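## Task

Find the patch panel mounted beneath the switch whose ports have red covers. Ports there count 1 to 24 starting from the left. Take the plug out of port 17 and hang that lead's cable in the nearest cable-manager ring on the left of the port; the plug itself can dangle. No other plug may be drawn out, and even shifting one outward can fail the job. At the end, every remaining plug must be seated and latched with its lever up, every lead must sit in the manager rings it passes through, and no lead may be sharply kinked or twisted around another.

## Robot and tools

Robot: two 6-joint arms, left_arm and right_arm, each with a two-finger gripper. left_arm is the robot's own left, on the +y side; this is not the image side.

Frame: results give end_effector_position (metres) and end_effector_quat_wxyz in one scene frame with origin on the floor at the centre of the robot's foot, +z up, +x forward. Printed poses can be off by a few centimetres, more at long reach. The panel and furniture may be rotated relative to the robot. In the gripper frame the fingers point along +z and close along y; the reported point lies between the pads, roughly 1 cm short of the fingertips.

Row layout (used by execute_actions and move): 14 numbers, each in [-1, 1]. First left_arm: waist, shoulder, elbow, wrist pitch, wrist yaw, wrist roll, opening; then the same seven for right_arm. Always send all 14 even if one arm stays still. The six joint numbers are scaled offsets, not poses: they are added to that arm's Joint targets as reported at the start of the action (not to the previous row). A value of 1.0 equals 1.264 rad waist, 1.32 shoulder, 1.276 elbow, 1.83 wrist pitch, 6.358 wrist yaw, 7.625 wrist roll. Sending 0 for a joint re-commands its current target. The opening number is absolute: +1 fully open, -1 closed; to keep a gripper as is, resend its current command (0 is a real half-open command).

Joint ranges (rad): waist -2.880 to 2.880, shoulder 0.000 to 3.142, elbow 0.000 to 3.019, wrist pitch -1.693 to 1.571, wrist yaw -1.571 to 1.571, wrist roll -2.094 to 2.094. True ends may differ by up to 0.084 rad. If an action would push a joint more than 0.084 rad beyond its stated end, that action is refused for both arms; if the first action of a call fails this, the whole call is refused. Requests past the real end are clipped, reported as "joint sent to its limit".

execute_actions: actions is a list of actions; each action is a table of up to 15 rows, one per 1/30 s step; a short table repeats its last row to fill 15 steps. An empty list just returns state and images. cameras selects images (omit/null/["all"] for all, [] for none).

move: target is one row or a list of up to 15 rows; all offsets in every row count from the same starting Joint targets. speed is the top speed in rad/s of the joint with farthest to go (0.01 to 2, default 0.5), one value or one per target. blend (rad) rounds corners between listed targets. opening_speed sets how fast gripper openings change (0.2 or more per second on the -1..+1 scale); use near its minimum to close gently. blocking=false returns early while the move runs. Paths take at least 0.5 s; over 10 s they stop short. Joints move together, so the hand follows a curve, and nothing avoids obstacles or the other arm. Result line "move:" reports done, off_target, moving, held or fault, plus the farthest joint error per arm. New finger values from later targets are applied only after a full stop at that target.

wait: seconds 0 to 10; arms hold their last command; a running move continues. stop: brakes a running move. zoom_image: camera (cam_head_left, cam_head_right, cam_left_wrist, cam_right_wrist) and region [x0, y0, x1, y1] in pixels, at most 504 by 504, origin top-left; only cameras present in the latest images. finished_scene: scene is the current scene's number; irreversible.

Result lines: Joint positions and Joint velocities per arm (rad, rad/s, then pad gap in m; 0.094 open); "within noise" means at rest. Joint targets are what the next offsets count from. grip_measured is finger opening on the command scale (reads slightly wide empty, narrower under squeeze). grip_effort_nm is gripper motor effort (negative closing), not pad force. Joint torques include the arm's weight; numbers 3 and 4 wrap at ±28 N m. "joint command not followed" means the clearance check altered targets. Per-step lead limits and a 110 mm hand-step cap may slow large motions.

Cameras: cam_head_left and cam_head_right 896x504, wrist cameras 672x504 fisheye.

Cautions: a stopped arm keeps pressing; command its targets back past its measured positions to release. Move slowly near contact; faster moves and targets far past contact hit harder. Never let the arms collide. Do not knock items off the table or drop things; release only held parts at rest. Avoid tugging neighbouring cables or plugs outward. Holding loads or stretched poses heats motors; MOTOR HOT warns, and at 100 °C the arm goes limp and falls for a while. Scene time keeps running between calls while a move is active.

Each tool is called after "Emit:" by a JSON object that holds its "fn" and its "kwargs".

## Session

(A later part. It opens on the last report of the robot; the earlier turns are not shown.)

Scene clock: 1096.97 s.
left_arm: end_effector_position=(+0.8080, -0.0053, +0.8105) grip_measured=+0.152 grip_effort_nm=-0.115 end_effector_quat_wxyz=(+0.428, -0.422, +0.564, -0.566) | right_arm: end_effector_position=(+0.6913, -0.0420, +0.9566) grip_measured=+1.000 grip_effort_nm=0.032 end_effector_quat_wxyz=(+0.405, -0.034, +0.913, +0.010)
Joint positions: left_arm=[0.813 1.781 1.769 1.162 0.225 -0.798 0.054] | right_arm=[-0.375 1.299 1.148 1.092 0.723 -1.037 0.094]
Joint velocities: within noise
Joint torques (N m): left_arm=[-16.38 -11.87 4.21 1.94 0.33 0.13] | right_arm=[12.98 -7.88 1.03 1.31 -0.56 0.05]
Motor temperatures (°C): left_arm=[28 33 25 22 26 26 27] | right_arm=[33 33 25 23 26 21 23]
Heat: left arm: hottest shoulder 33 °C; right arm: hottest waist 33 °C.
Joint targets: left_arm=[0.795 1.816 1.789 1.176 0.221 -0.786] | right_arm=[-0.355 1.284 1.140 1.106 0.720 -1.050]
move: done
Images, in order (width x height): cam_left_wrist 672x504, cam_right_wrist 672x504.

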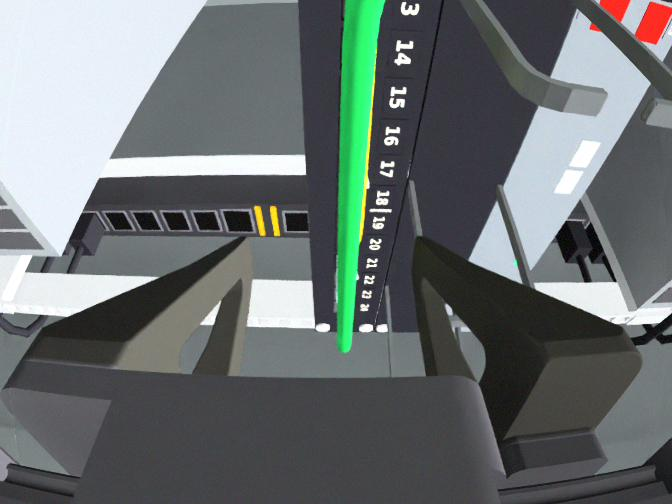

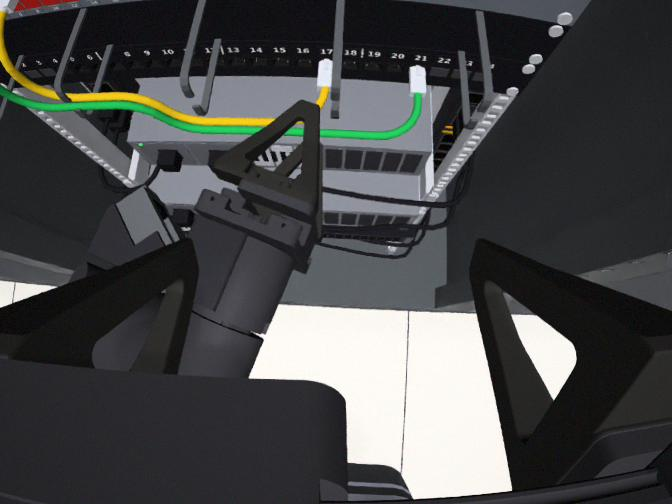

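Emit:
{"fn": "move", "kwargs": {"target": [-0.01,0,0.0422,-0.0308,-0.0009,0.0016,0.15,0,0,0,0,0,0,1], "cameras": ["cam_left_wrist","cam_right_wrist"], "speed": 0.2}}

Emit:
{"fn": "zoom_image", "kwargs": {"camera": "cam_left_wrist", "region": [220, 60, 460, 290]}}

Emit:
{"fn": "zoom_image", "kwargs": {"camera": "cam_right_wrist", "region": [160, 20, 400, 260]}}

Scene clock: 1141.07 s.
left_arm: end_effector_position=(+0.8284, -0.0033, +0.8217) grip_measured=+0.152 grip_effort_nm=-0.120 end_effector_quat_wxyz=(+0.437, -0.421, +0.558, -0.566) | right_arm: end_effector_position=(+0.6913, -0.0420, +0.9566) grip_measured=+1.000 grip_effort_nm=0.032 end_effector_quat_wxyz=(+0.405, -0.034, +0.913, +0.010)
Joint positions: left_arm=[0.802 1.782 1.823 1.129 0.22 -0.787 0.054] | right_arm=[-0.375 1.299 1.148 1.092 0.723 -1.037 0.094]
Joint velocities: within noise
Joint torques (N m): left_arm=[-16.67 -12.4 4.51 0.92 0.34 0.13] | right_arm=[12.75 -7.94 0.94 1.17 -0.58 0.06]
Motor temperatures (°C): left_arm=[29 32 25 22 26 26 27] | right_arm=[33 33 25 23 26 21 23]
Heat: left arm: hottest shoulder 32 °C; right arm: hottest waist 33 °C.
Joint targets: left_arm=[0.782 1.815 1.843 1.119 0.216 -0.774] | right_arm=[-0.355 1.284 1.140 1.106 0.720 -1.050]
move: done
Images, in order (width x height): cam_left_wrist 672x504, cam_right_wrist 672x504.

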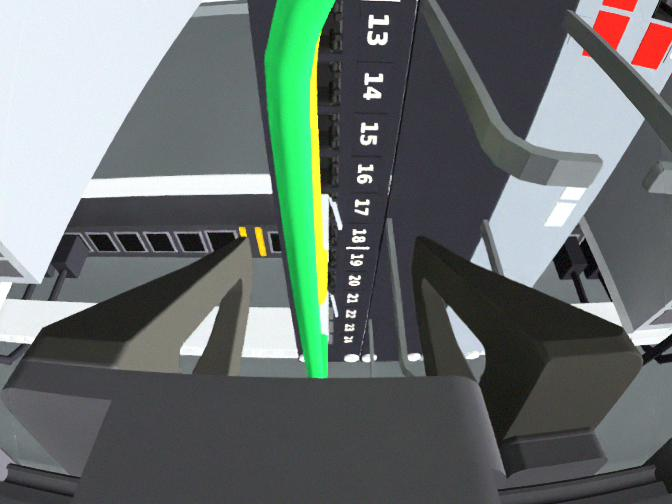

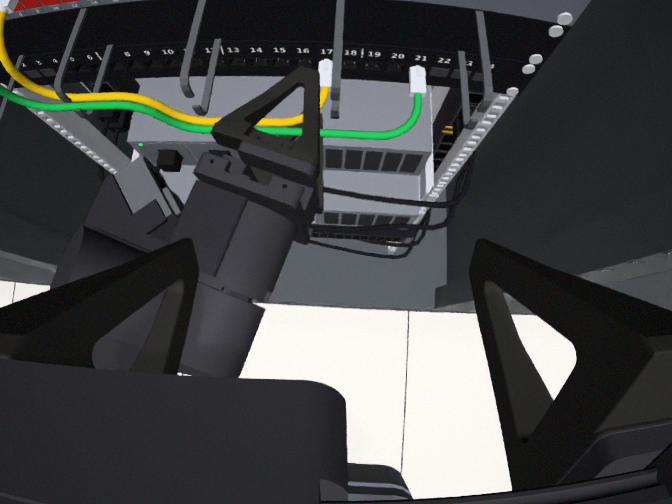

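Scaled by 2.100 from the camera's 672x504 image, which has a finer 960x720 frame.

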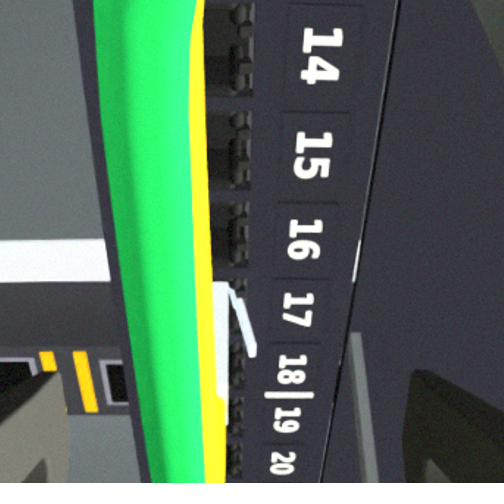

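Scaled by 2.100 from the camera's 672x504 image, which has a finer 960x720 frame.

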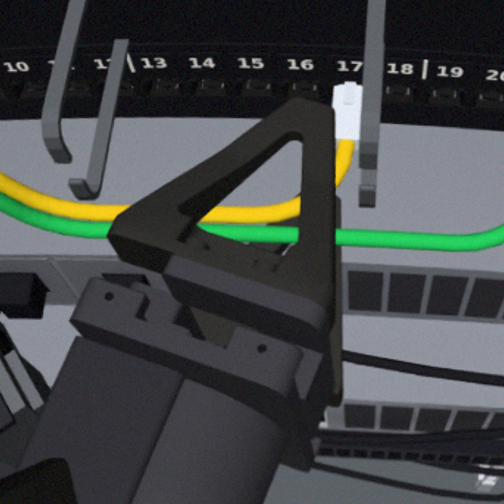

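Emit:
{"fn": "move", "kwargs": {"target": [-0.0044,0.0233,0.0645,-0.0289,-0.0005,0.0008,0.15,0,0,0,0,0,0,1], "cameras": ["cam_left_wrist","cam_right_wrist"], "speed": 0.12}}

Emit:
{"fn": "zoom_image", "kwargs": {"camera": "cam_left_wrist", "region": [220, 60, 460, 290]}}

Emit:
{"fn": "zoom_image", "kwargs": {"camera": "cam_right_wrist", "region": [160, 20, 400, 260]}}

Scene clock: 1175.77 s.
left_arm: end_effector_position=(+0.8455, -0.0076, +0.8196) grip_measured=+0.152 grip_effort_nm=-0.115 end_effector_quat_wxyz=(+0.438, -0.421, +0.559, -0.565) | right_arm: end_effector_position=(+0.6913, -0.0420, +0.9566) grip_measured=+1.000 grip_effort_nm=0.032 end_effector_quat_wxyz=(+0.405, -0.034, +0.913, +0.010)
Joint positions: left_arm=[0.798 1.809 1.901 1.076 0.217 -0.78 0.054] | right_arm=[-0.375 1.299 1.148 1.092 0.723 -1.037 0.094]
Joint velocities: within noise
Joint torques (N m): left_arm=[-17.14 -12.28 5.15 0.96 0.34 0.15] | right_arm=[12.69 -7.88 1.02 1.22 -0.57 0.05]
Motor temperatures (°C): left_arm=[30 33 25 22 26 26 27] | right_arm=[33 33 25 23 26 21 23]
Heat: left arm: hottest shoulder 33 °C; right arm: hottest waist 33 °C.
Joint targets: left_arm=[0.777 1.846 1.925 1.067 0.212 -0.767] | right_arm=[-0.355 1.284 1.140 1.106 0.720 -1.050]
move: off_target (left_arm); left_arm: the shoulder is farthest, 0.037 rad from its target
Images, in order (width x height): cam_left_wrist 672x504, cam_right_wrist 672x504.

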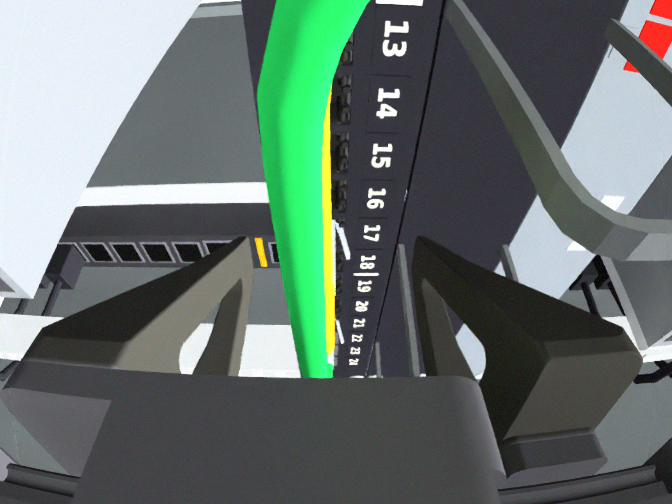

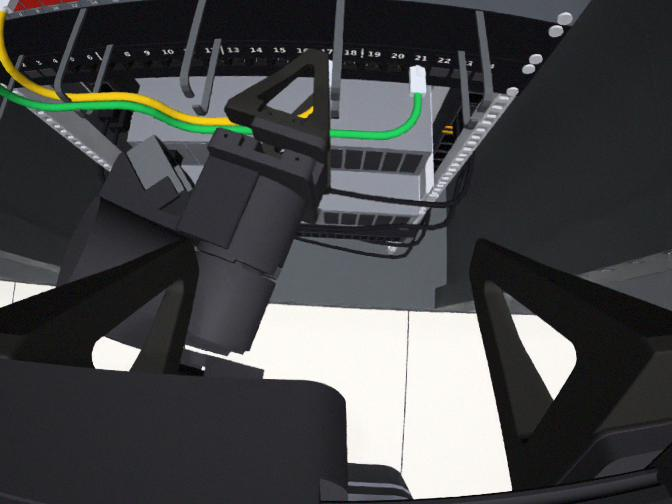

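Scaled by 2.100 from the camera's 672x504 image, which has a finer 960x720 frame.

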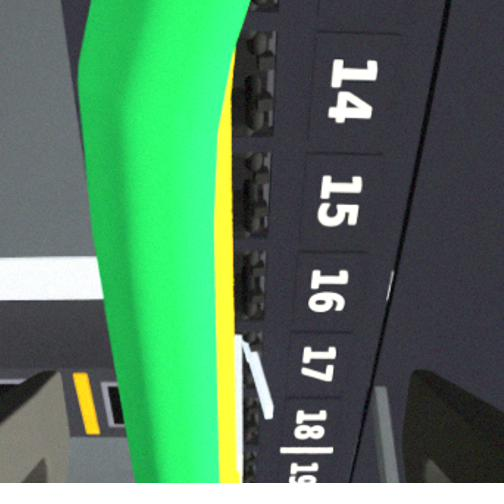

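Scaled by 2.100 from the camera's 672x504 image, which has a finer 960x720 frame.

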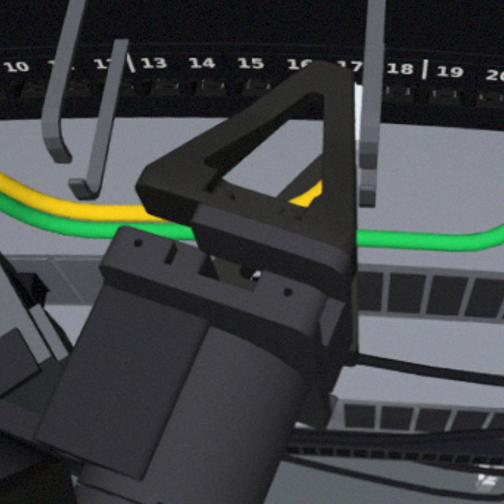

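Emit:
{"fn": "move", "kwargs": {"target": [0,0,0,0,0,0,-0.6,0,0,0,0,0,0,1], "opening_speed": 0.3, "cameras": ["cam_left_wrist","cam_right_wrist"]}}

Emit:
{"fn": "zoom_image", "kwargs": {"camera": "cam_left_wrist", "region": [220, 120, 460, 350]}}

Emit:
{"fn": "zoom_image", "kwargs": {"camera": "cam_right_wrist", "region": [160, 20, 400, 260]}}

Scene clock: 1208.60 s.
left_arm: end_effector_position=(+0.8461, -0.0075, +0.8197) grip_measured=-0.598 grip_effort_nm=-0.120 end_effector_quat_wxyz=(+0.438, -0.421, +0.559, -0.564) | right_arm: end_effector_position=(+0.6913, -0.0420, +0.9566) grip_measured=+1.000 grip_effort_nm=0.032 end_effector_quat_wxyz=(+0.405, -0.034, +0.913, +0.010)
Joint positions: left_arm=[0.798 1.809 1.902 1.075 0.216 -0.779 0.019] | right_arm=[-0.375 1.299 1.148 1.092 0.723 -1.037 0.094]
Joint velocities: within noise
Joint torques (N m): left_arm=[-17.2 -12.34 5.05 1.06 0.35 0.13] | right_arm=[12.69 -7.88 1.01 1.25 -0.6 0.05]
Motor temperatures (°C): left_arm=[30 32 26 22 26 26 27] | right_arm=[33 32 25 23 26 21 23]
Heat: left arm: hottest shoulder 32 °C; right arm: hottest waist 33 °C.
Joint targets: left_arm=[0.777 1.846 1.925 1.067 0.212 -0.768] | right_arm=[-0.355 1.284 1.140 1.106 0.720 -1.050]
move: off_target (left_arm); left_arm: the shoulder is farthest, 0.037 rad from its target
Images, in order (width x height): cam_left_wrist 672x504, cam_right_wrist 672x504.

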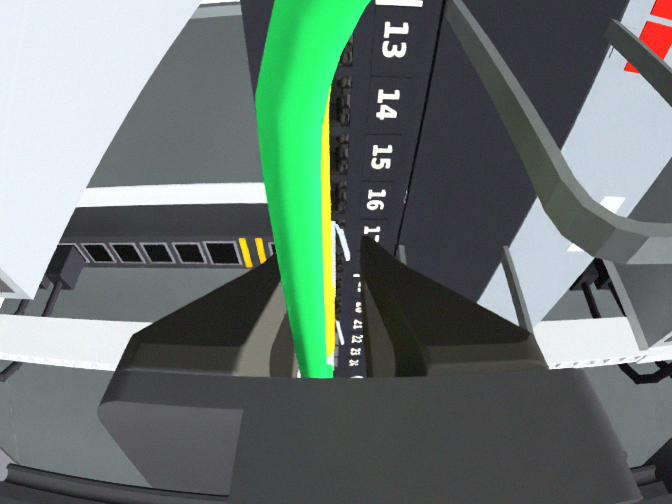

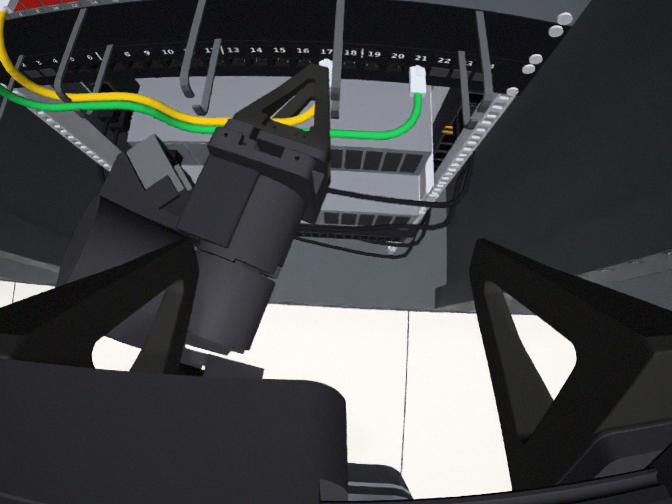

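Scaled by 2.100 from the camera's 672x504 image, which has a finer 960x720 frame.

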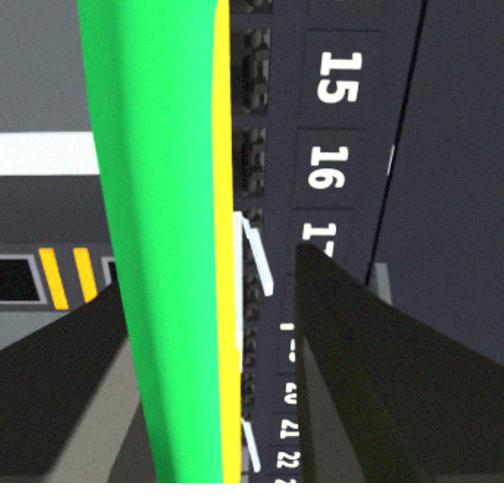

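Scaled by 2.100 from the camera's 672x504 image, which has a finer 960x720 frame.

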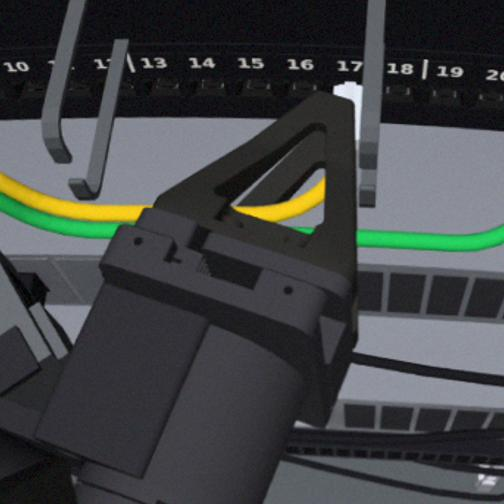

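Emit:
{"fn": "move", "kwargs": {"target": [0,0,0,0,0,0,-0.8,0,0,0,0,0,0,1], "opening_speed": 0.2, "cameras": ["cam_left_wrist","cam_right_wrist"]}}

Emit:
{"fn": "zoom_image", "kwargs": {"camera": "cam_left_wrist", "region": [280, 180, 400, 300]}}

Emit:
{"fn": "zoom_image", "kwargs": {"camera": "cam_right_wrist", "region": [260, 20, 380, 140]}}

Scene clock: 1220.70 s.
left_arm: end_effector_position=(+0.8458, -0.0075, +0.8187) grip_measured=-0.797 grip_effort_nm=-0.125 end_effector_quat_wxyz=(+0.438, -0.422, +0.560, -0.563) | right_arm: end_effector_position=(+0.6913, -0.0420, +0.9566) grip_measured=+1.000 grip_effort_nm=0.032 end_effector_quat_wxyz=(+0.405, -0.034, +0.913, +0.010)
Joint positions: left_arm=[0.798 1.809 1.902 1.074 0.212 -0.779 0.01] | right_arm=[-0.375 1.299 1.148 1.092 0.723 -1.037 0.094]
Joint velocities: within noise
Joint torques (N m): left_arm=[-17.08 -12.45 5.01 1.07 0.48 0.13] | right_arm=[12.57 -7.94 1.06 1.22 -0.58 0.06]
Motor temperatures (°C): left_arm=[30 32 26 22 26 26 27] | right_arm=[33 32 25 23 26 21 23]
Heat: left arm: hottest shoulder 32 °C; right arm: hottest waist 33 °C.
Joint targets: left_arm=[0.777 1.846 1.925 1.067 0.213 -0.767] | right_arm=[-0.355 1.284 1.140 1.106 0.720 -1.050]
move: off_target (left_arm); left_arm: the shoulder is farthest, 0.037 rad from its target
Images, in order (width x height): cam_left_wrist 672x504, cam_right_wrist 672x504.

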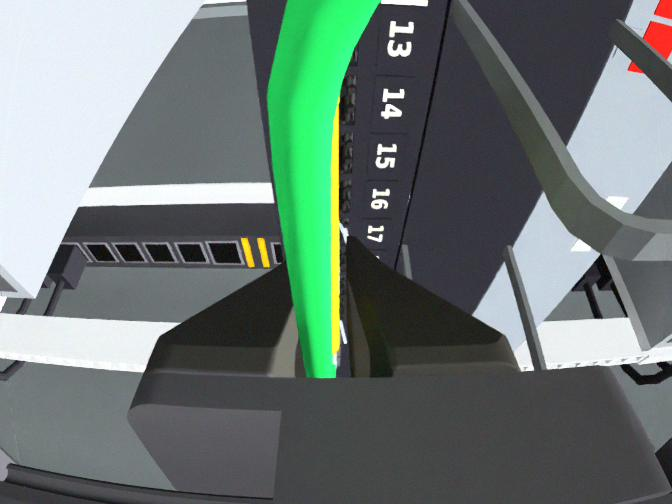

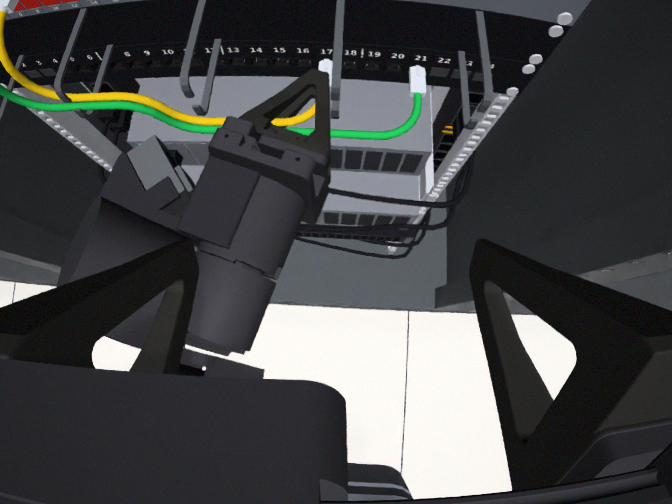

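Scaled by 4.200 from the camera's 672x504 image, which has a finer 960x720 frame.

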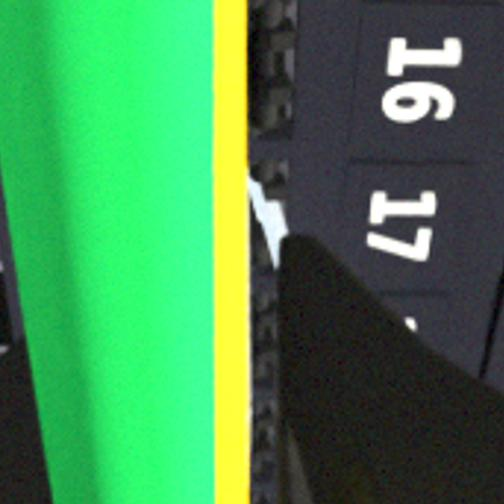

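Scaled by 4.200 from the camera's 672x504 image, which has a finer 960x720 frame.

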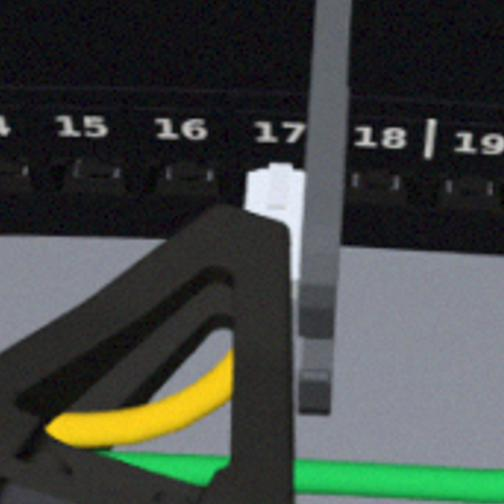

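Emit:
{"fn": "move", "kwargs": {"target": [0,0,0,0,0,0,-1,0,0,0,0,0,0,1], "opening_speed": 0.2, "cameras": ["cam_left_wrist","cam_right_wrist"]}}

Emit:
{"fn": "zoom_image", "kwargs": {"camera": "cam_left_wrist", "region": [280, 180, 400, 300]}}

Emit:
{"fn": "zoom_image", "kwargs": {"camera": "cam_right_wrist", "region": [260, 20, 380, 140]}}

Scene clock: 1237.37 s.
left_arm: end_effector_position=(+0.8455, -0.0078, +0.8177) grip_measured=-0.889 grip_effort_nm=-1.057 end_effector_quat_wxyz=(+0.437, -0.423, +0.561, -0.562) | right_arm: end_effector_position=(+0.6913, -0.0420, +0.9566) grip_measured=+1.000 grip_effort_nm=0.032 end_effector_quat_wxyz=(+0.405, -0.034, +0.913, +0.010)
Joint positions: left_arm=[0.798 1.81 1.902 1.072 0.209 -0.778 0.005] | right_arm=[-0.375 1.299 1.148 1.092 0.723 -1.037 0.094]
Joint velocities: within noise
Joint torques (N m): left_arm=[-17.08 -12.1 5.01 1.16 0.62 0.11] | right_arm=[12.63 -8 1.02 1.2 -0.58 0.05]
Motor temperatures (°C): left_arm=[30 33 27 22 26 26 27] | right_arm=[33 32 25 23 26 21 23]
Heat: left arm: hottest shoulder 33 °C; right arm: hottest waist 33 °C.
Joint targets: left_arm=[0.777 1.846 1.925 1.067 0.213 -0.767] | right_arm=[-0.355 1.284 1.140 1.106 0.720 -1.050]
move: off_target (left_arm); left_arm: the shoulder is farthest, 0.036 rad from its target
Images, in order (width x height): cam_left_wrist 672x504, cam_right_wrist 672x504.

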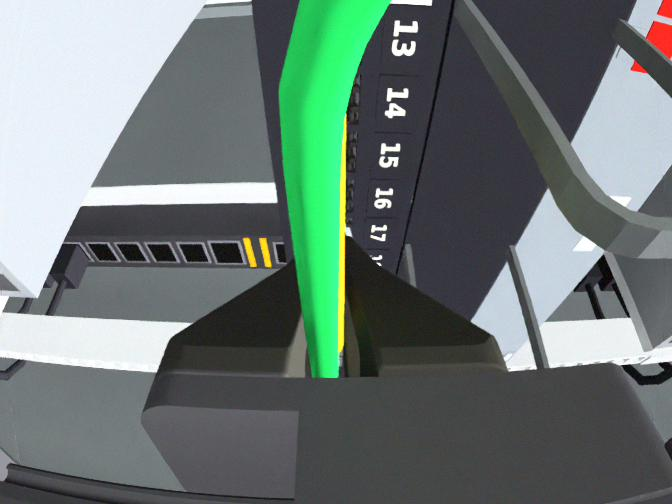

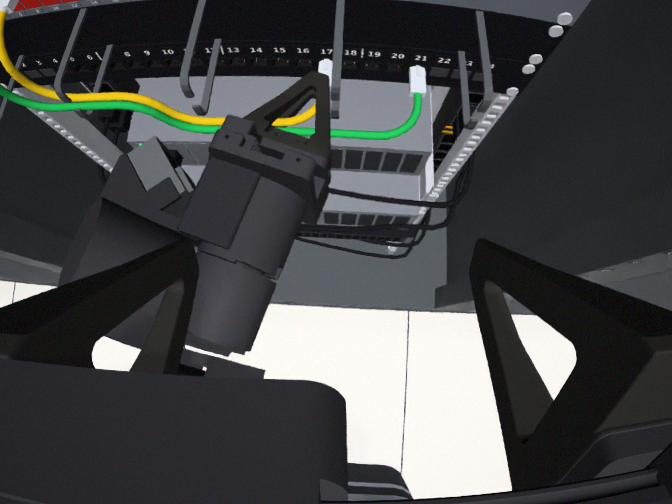

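Scaled by 4.200 from the camera's 672x504 image, which has a finer 960x720 frame.

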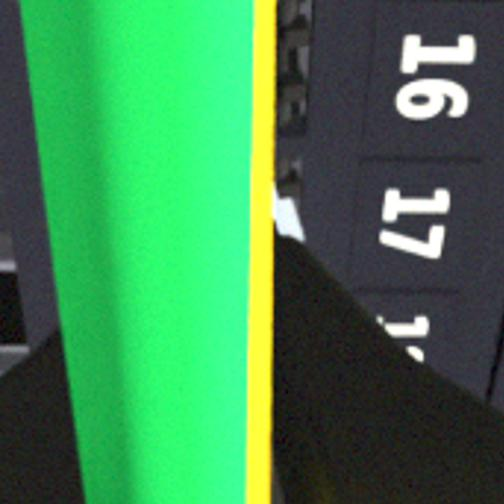

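Scaled by 4.200 from the camera's 672x504 image, which has a finer 960x720 frame.

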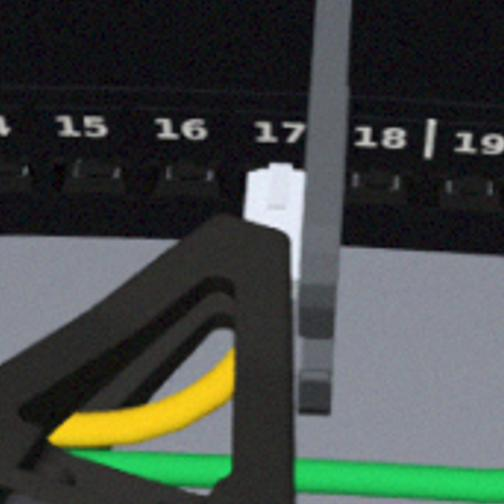

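Emit:
{"fn": "move", "kwargs": {"target": [0,-0.0107,-0.0554,0.0309,0,0,-1,0,0,0,0,0,0,1], "speed": 0.08, "cameras": ["cam_left_wrist","cam_right_wrist"]}}

Emit:
{"fn": "zoom_image", "kwargs": {"camera": "cam_left_wrist", "region": [250, 120, 430, 300]}}

Emit:
{"fn": "zoom_image", "kwargs": {"camera": "cam_right_wrist", "region": [160, 20, 460, 260]}}

Scene clock: 1255.67 s.
left_arm: end_effector_position=(+0.8422, -0.0088, +0.8163) grip_measured=-0.890 grip_effort_nm=-1.057 end_effector_quat_wxyz=(+0.436, -0.425, +0.562, -0.560) | right_arm: end_effector_position=(+0.6913, -0.0420, +0.9566) grip_measured=+1.000 grip_effort_nm=0.032 end_effector_quat_wxyz=(+0.405, -0.034, +0.913, +0.010)
Joint positions: left_arm=[0.797 1.81 1.893 1.079 0.205 -0.778 0.005] | right_arm=[-0.375 1.299 1.148 1.092 0.723 -1.037 0.094]
Joint velocities: within noise
Joint torques (N m): left_arm=[-17.08 -13.22 0.51 3.28 0.77 0.12] | right_arm=[13.16 -8.06 1.05 1.18 -0.58 0.06]
Motor temperatures (°C): left_arm=[30 34 27 22 27 26 28] | right_arm=[33 32 24 23 26 21 23]
Heat: left arm: hottest shoulder 34 °C; right arm: hottest waist 33 °C.
Joint targets: left_arm=[0.777 1.832 1.854 1.123 0.212 -0.768] | right_arm=[-0.355 1.284 1.140 1.106 0.720 -1.050]
move: off_target (left_arm); left_arm: the wrist pitch is farthest, 0.045 rad from its target
Images, in order (width x height): cam_left_wrist 672x504, cam_right_wrist 672x504.

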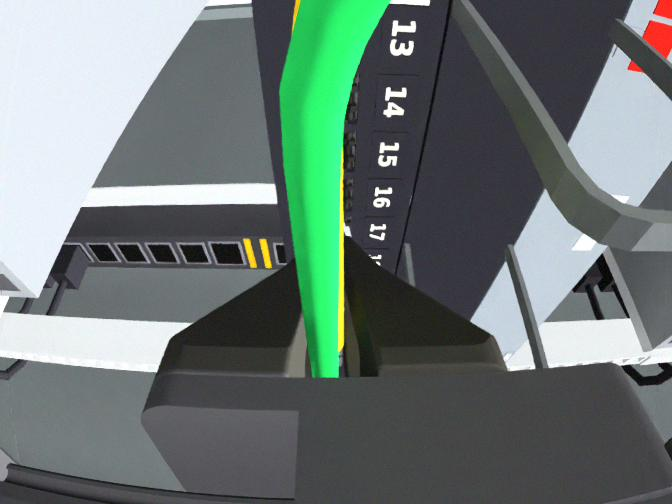

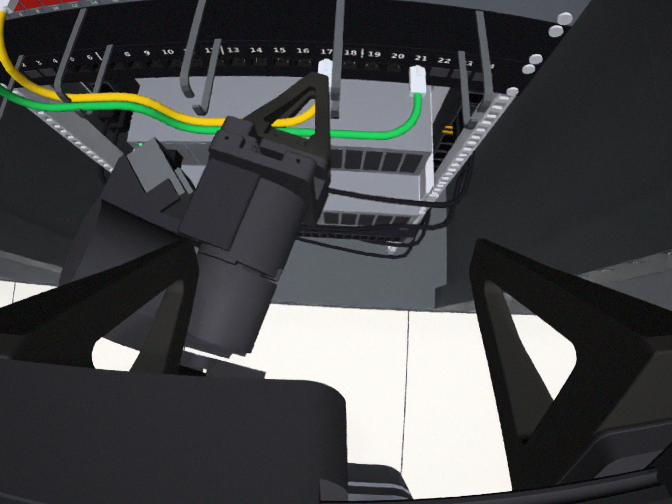

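Scaled by 2.800 from the camera's 672x504 image, which has a finer 960x720 frame.

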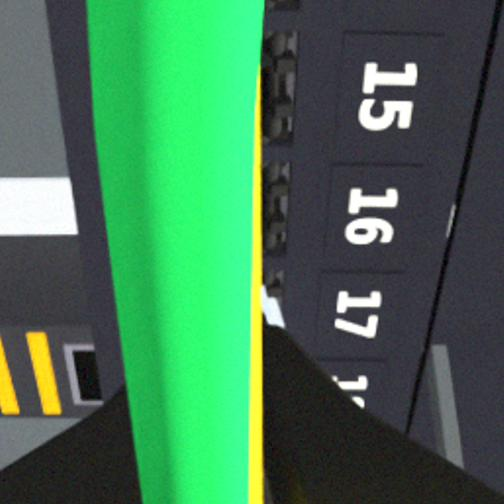

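Scaled by 1.680 from the camera's 672x504 image, which has a finer 960x720 frame.

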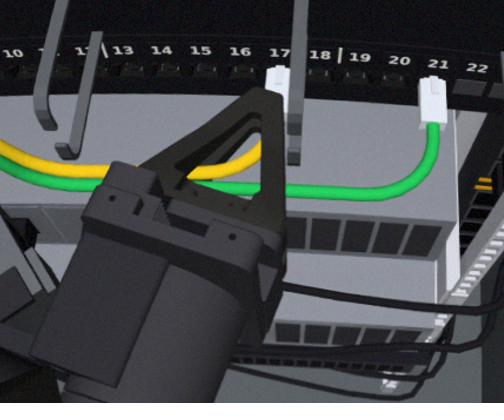

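Emit:
{"fn": "zoom_image", "kwargs": {"camera": "cam_right_wrist", "region": [290, 30, 360, 100]}}

Emit:
{"fn": "zoom_image", "kwargs": {"camera": "cam_left_wrist", "region": [310, 200, 380, 270]}}

Scaled by 7.200 from the camera's 672x504 image, which has a finer 960x720 frame.

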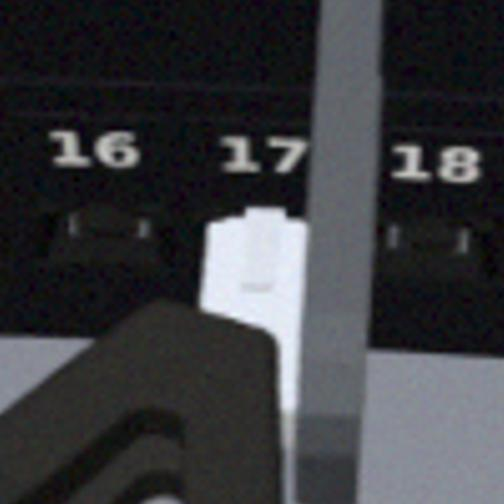

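Scaled by 7.200 from the camera's 672x504 image, which has a finer 960x720 frame.

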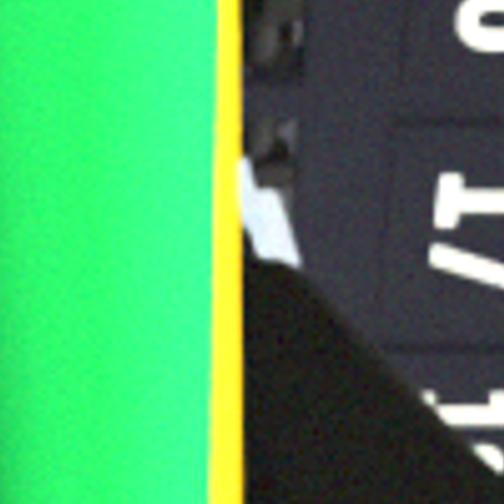

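Emit:
{"fn": "move", "kwargs": {"target": [[0,0.0107,0.0554,-0.0309,0,0,-1,0,0,0,0,0,0,1],[0,0.0107,0.0554,-0.0309,0,0,-0.4,0,0,0,0,0,0,1]], "speed": 0.1, "opening_speed": 0.5, "cameras": ["cam_left_wrist","cam_right_wrist"]}}

Emit:
{"fn": "zoom_image", "kwargs": {"camera": "cam_right_wrist", "region": [290, 30, 360, 100]}}

Scene clock: 1285.10 s.
left_arm: end_effector_position=(+0.8446, -0.0086, +0.8180) grip_measured=-0.403 grip_effort_nm=0.066 end_effector_quat_wxyz=(+0.437, -0.423, +0.560, -0.562) | right_arm: end_effector_position=(+0.6913, -0.0420, +0.9566) grip_measured=+1.000 grip_effort_nm=0.032 end_effector_quat_wxyz=(+0.405, -0.034, +0.913, +0.010)
Joint positions: left_arm=[0.797 1.81 1.9 1.075 0.209 -0.778 0.028] | right_arm=[-0.375 1.299 1.148 1.092 0.723 -1.037 0.094]
Joint velocities: within noise
Joint torques (N m): left_arm=[-17.14 -12.34 5.24 1.01 0.6 0.12] | right_arm=[12.57 -8 1.05 1.26 -0.59 0.05]
Motor temperatures (°C): left_arm=[30 34 25 22 27 26 29] | right_arm=[33 32 24 23 26 21 23]
Heat: left arm: hottest shoulder 34 °C; right arm: hottest waist 33 °C.
Joint targets: left_arm=[0.777 1.846 1.925 1.067 0.212 -0.768] | right_arm=[-0.355 1.284 1.140 1.106 0.720 -1.050]
move: off_target (left_arm); target 2's new numbers were sent with left_arm's shoulder 0.036 rad from that target; left_arm: the shoulder is farthest, 0.036 rad from its target
Images, in order (width x height): cam_left_wrist 672x504, cam_right_wrist 672x504.

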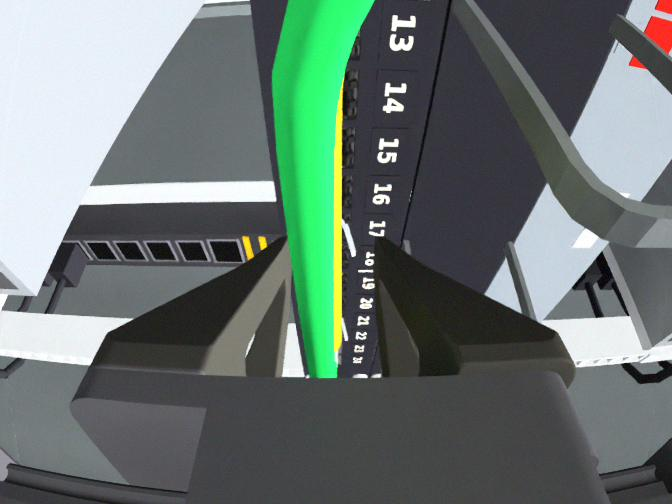

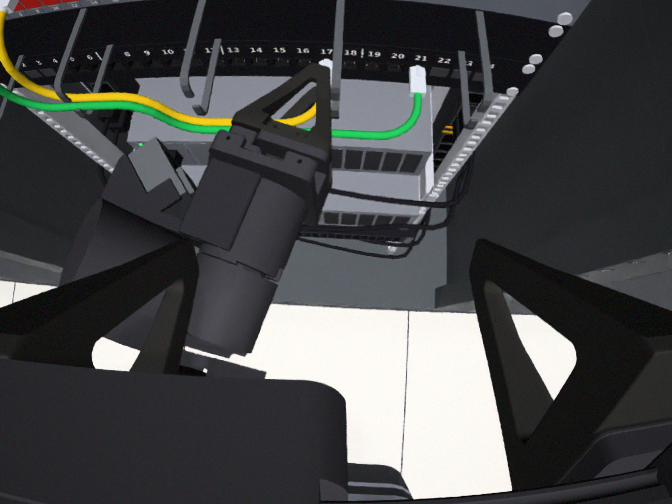

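Scaled by 7.200 from the camera's 672x504 image, which has a finer 960x720 frame.

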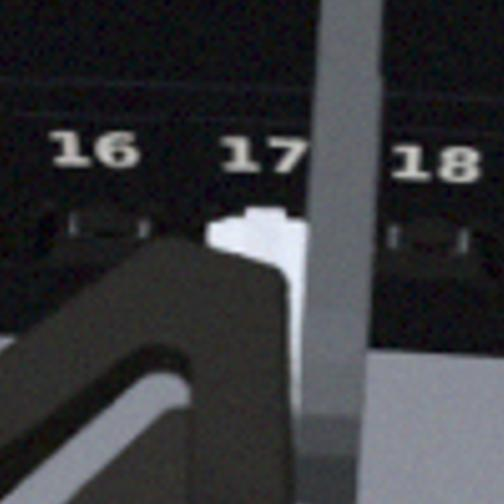

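Emit:
{"fn": "move", "kwargs": {"target": [0,0.0045,0.0212,-0.0115,0,0,-0.4,0,0,0,0,0,0,1], "speed": 0.05, "cameras": ["cam_left_wrist","cam_right_wrist"]}}

Emit:
{"fn": "zoom_image", "kwargs": {"camera": "cam_right_wrist", "region": [290, 30, 360, 100]}}

Emit:
{"fn": "zoom_image", "kwargs": {"camera": "cam_left_wrist", "region": [270, 180, 410, 320]}}

Scene clock: 1298.63 s.
left_arm: end_effector_position=(+0.8485, -0.0113, +0.8154) grip_measured=-0.402 grip_effort_nm=0.061 end_effector_quat_wxyz=(+0.434, -0.423, +0.563, -0.562) | right_arm: end_effector_position=(+0.6913, -0.0420, +0.9566) grip_measured=+1.000 grip_effort_nm=0.032 end_effector_quat_wxyz=(+0.405, -0.034, +0.913, +0.010)
Joint positions: left_arm=[0.796 1.82 1.923 1.053 0.209 -0.777 0.028] | right_arm=[-0.375 1.299 1.148 1.092 0.723 -1.037 0.094]
Joint velocities: within noise
Joint torques (N m): left_arm=[-17.32 -12.75 5.56 1.02 0.6 0.11] | right_arm=[12.81 -8.06 1.01 1.25 -0.57 0.06]
Motor temperatures (°C): left_arm=[30 34 25 22 27 26 28] | right_arm=[33 32 24 23 26 21 23]
Heat: left arm: hottest shoulder 34 °C; right arm: hottest waist 33 °C.
Joint targets: left_arm=[0.777 1.852 1.952 1.046 0.212 -0.767] | right_arm=[-0.355 1.284 1.140 1.106 0.720 -1.050]
move: done
Images, in order (width x height): cam_left_wrist 672x504, cam_right_wrist 672x504.

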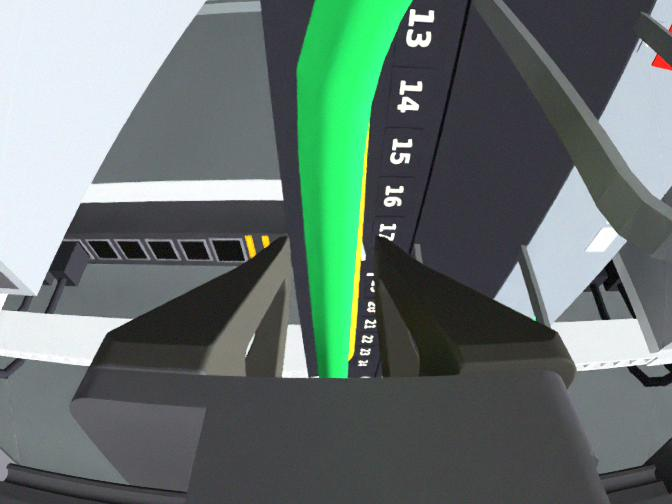

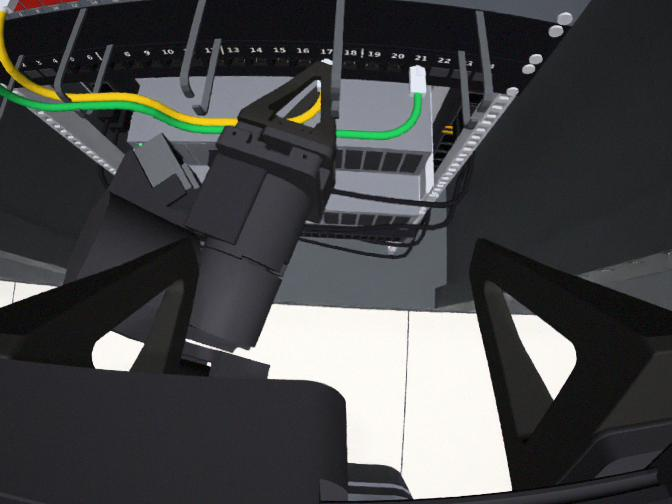

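Scaled by 7.200 from the camera's 672x504 image, which has a finer 960x720 frame.

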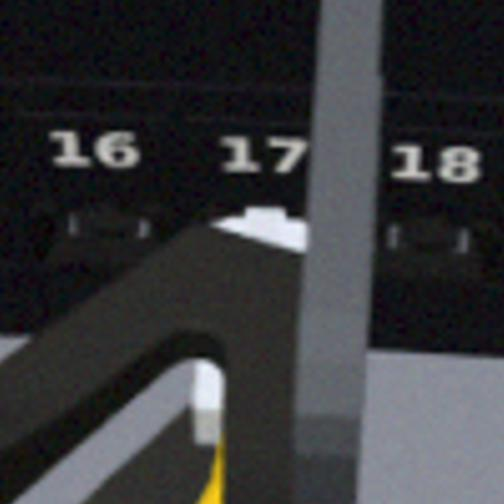

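Scaled by 3.600 from the camera's 672x504 image, which has a finer 960x720 frame.

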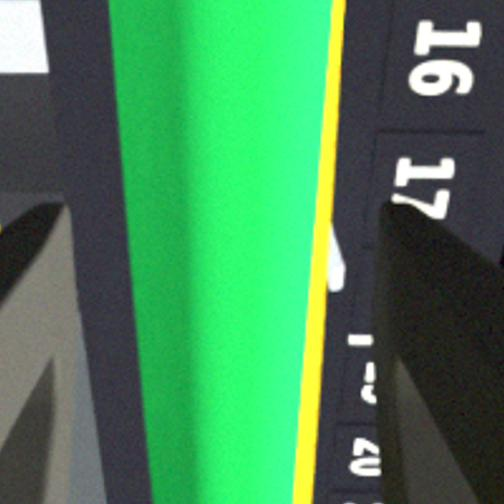

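Emit:
{"fn": "move", "kwargs": {"target": [0,-0.0076,-0.0071,-0.0005,0,0,-0.4,0,0,0,0,0,0,1], "speed": 0.05, "cameras": ["cam_left_wrist","cam_right_wrist"]}}

Emit:
{"fn": "zoom_image", "kwargs": {"camera": "cam_right_wrist", "region": [290, 30, 360, 100]}}

Emit:
{"fn": "zoom_image", "kwargs": {"camera": "cam_left_wrist", "region": [270, 180, 410, 320]}}

Scene clock: 1315.33 s.
left_arm: end_effector_position=(+0.8486, -0.0115, +0.8152) grip_measured=-0.402 grip_effort_nm=0.061 end_effector_quat_wxyz=(+0.433, -0.423, +0.563, -0.562) | right_arm: end_effector_position=(+0.6913, -0.0420, +0.9566) grip_measured=+1.000 grip_effort_nm=0.027 end_effector_quat_wxyz=(+0.405, -0.034, +0.913, +0.010)
Joint positions: left_arm=[0.796 1.82 1.924 1.052 0.209 -0.777 0.028] | right_arm=[-0.375 1.299 1.148 1.092 0.723 -1.037 0.094]
Joint velocities: within noise
Joint torques (N m): left_arm=[-17.14 -13.27 4.88 1.06 0.61 0.11] | right_arm=[12.75 -7.71 1.03 1.2 -0.59 0.05]
Motor temperatures (°C): left_arm=[31 35 26 22 27 26 28] | right_arm=[33 32 24 23 26 21 23]
Heat: left arm: hottest shoulder 35 °C; right arm: hottest waist 33 °C.
Joint targets: left_arm=[0.777 1.842 1.943 1.045 0.212 -0.768] | right_arm=[-0.355 1.284 1.140 1.106 0.720 -1.050]
move: done
Images, in order (width x height): cam_left_wrist 672x504, cam_right_wrist 672x504.

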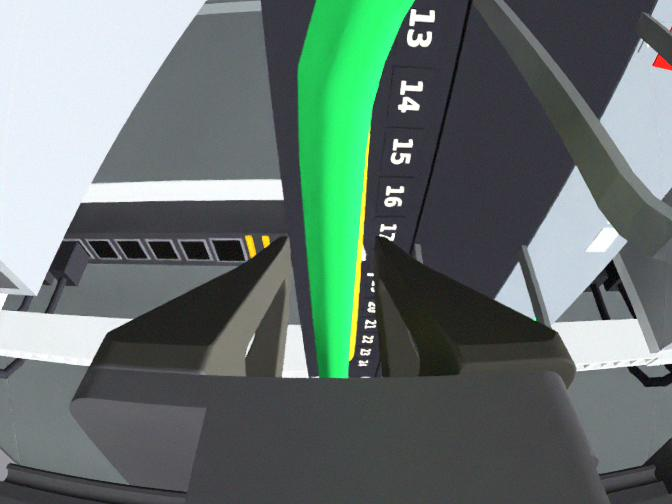

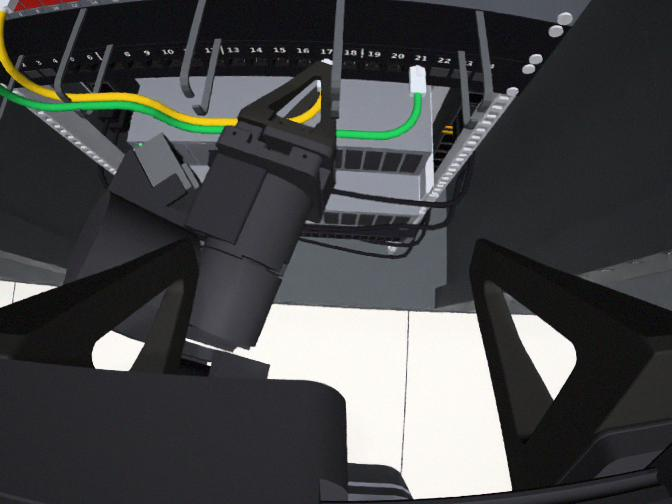

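Scaled by 7.200 from the camera's 672x504 image, which has a finer 960x720 frame.

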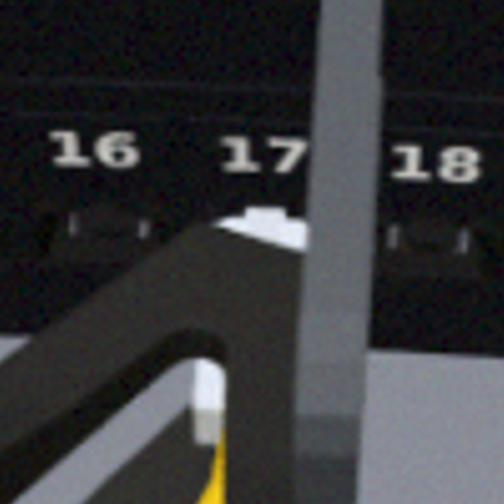

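Scaled by 3.600 from the camera's 672x504 image, which has a finer 960x720 frame.

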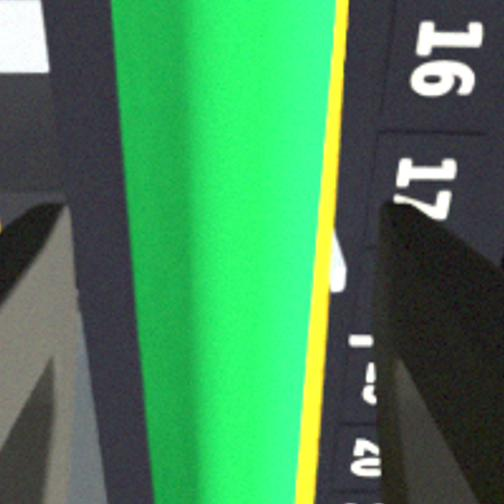

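Emit:
{"fn": "move", "kwargs": {"target": [0,0,0,0,0,0,-1,0,0,0,0,0,0,1], "opening_speed": 0.25, "cameras": ["cam_left_wrist","cam_right_wrist"]}}

Emit:
{"fn": "zoom_image", "kwargs": {"camera": "cam_right_wrist", "region": [290, 30, 360, 100]}}

Emit:
{"fn": "zoom_image", "kwargs": {"camera": "cam_left_wrist", "region": [270, 180, 410, 320]}}

Scene clock: 1328.80 s.
left_arm: end_effector_position=(+0.8484, -0.0135, +0.8171) grip_measured=-0.878 grip_effort_nm=-1.062 end_effector_quat_wxyz=(+0.433, -0.422, +0.563, -0.564) | right_arm: end_effector_position=(+0.6913, -0.0420, +0.9566) grip_measured=+1.000 grip_effort_nm=0.032 end_effector_quat_wxyz=(+0.405, -0.034, +0.913, +0.010)
Joint positions: left_arm=[0.793 1.82 1.924 1.052 0.214 -0.775 0.006] | right_arm=[-0.375 1.299 1.148 1.092 0.723 -1.037 0.094]
Joint velocities: within noise
Joint torques (N m): left_arm=[-17.08 -13.51 4.83 1.09 0.45 0.09] | right_arm=[12.75 -7.88 0.99 1.2 -0.57 0.08]
Motor temperatures (°C): left_arm=[31 35 26 22 27 26 28] | right_arm=[33 32 24 23 26 21 23]
Heat: left arm: hottest shoulder 35 °C; right arm: hottest waist 33 °C.
Joint targets: left_arm=[0.777 1.842 1.943 1.045 0.212 -0.767] | right_arm=[-0.355 1.284 1.140 1.106 0.720 -1.050]
move: done
Images, in order (width x height): cam_left_wrist 672x504, cam_right_wrist 672x504.

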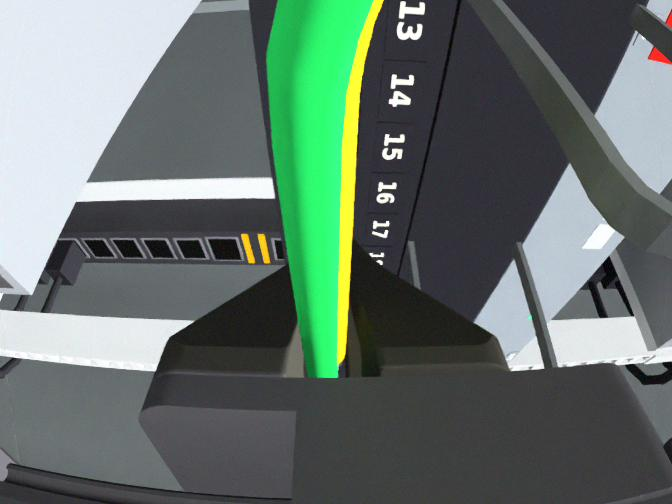

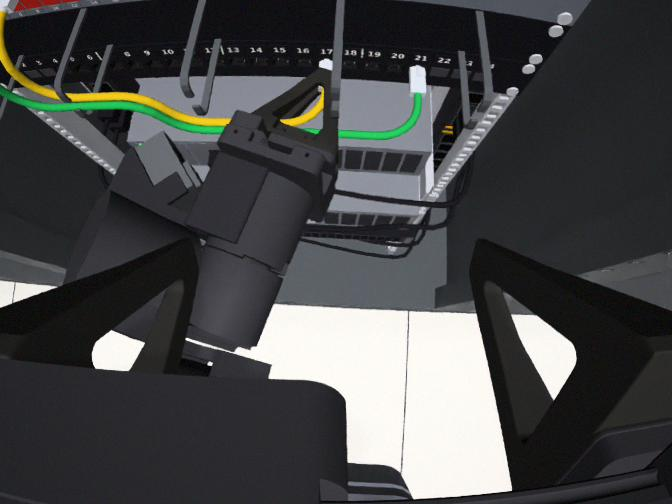

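Scaled by 7.200 from the camera's 672x504 image, which has a finer 960x720 frame.

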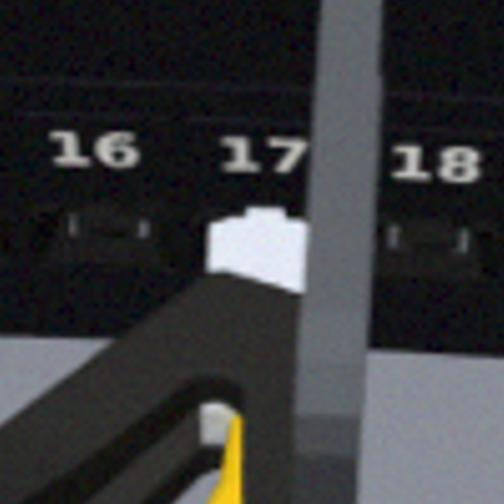

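Scaled by 3.600 from the camera's 672x504 image, which has a finer 960x720 frame.

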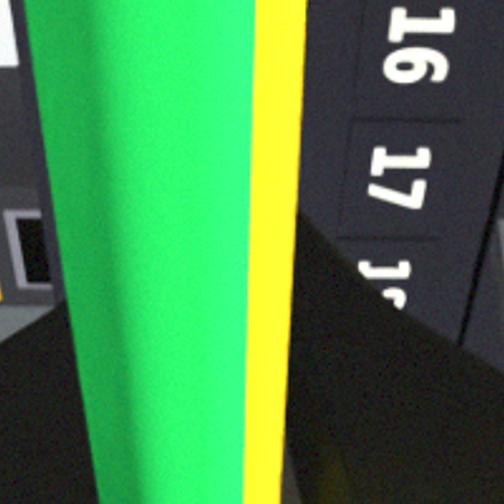

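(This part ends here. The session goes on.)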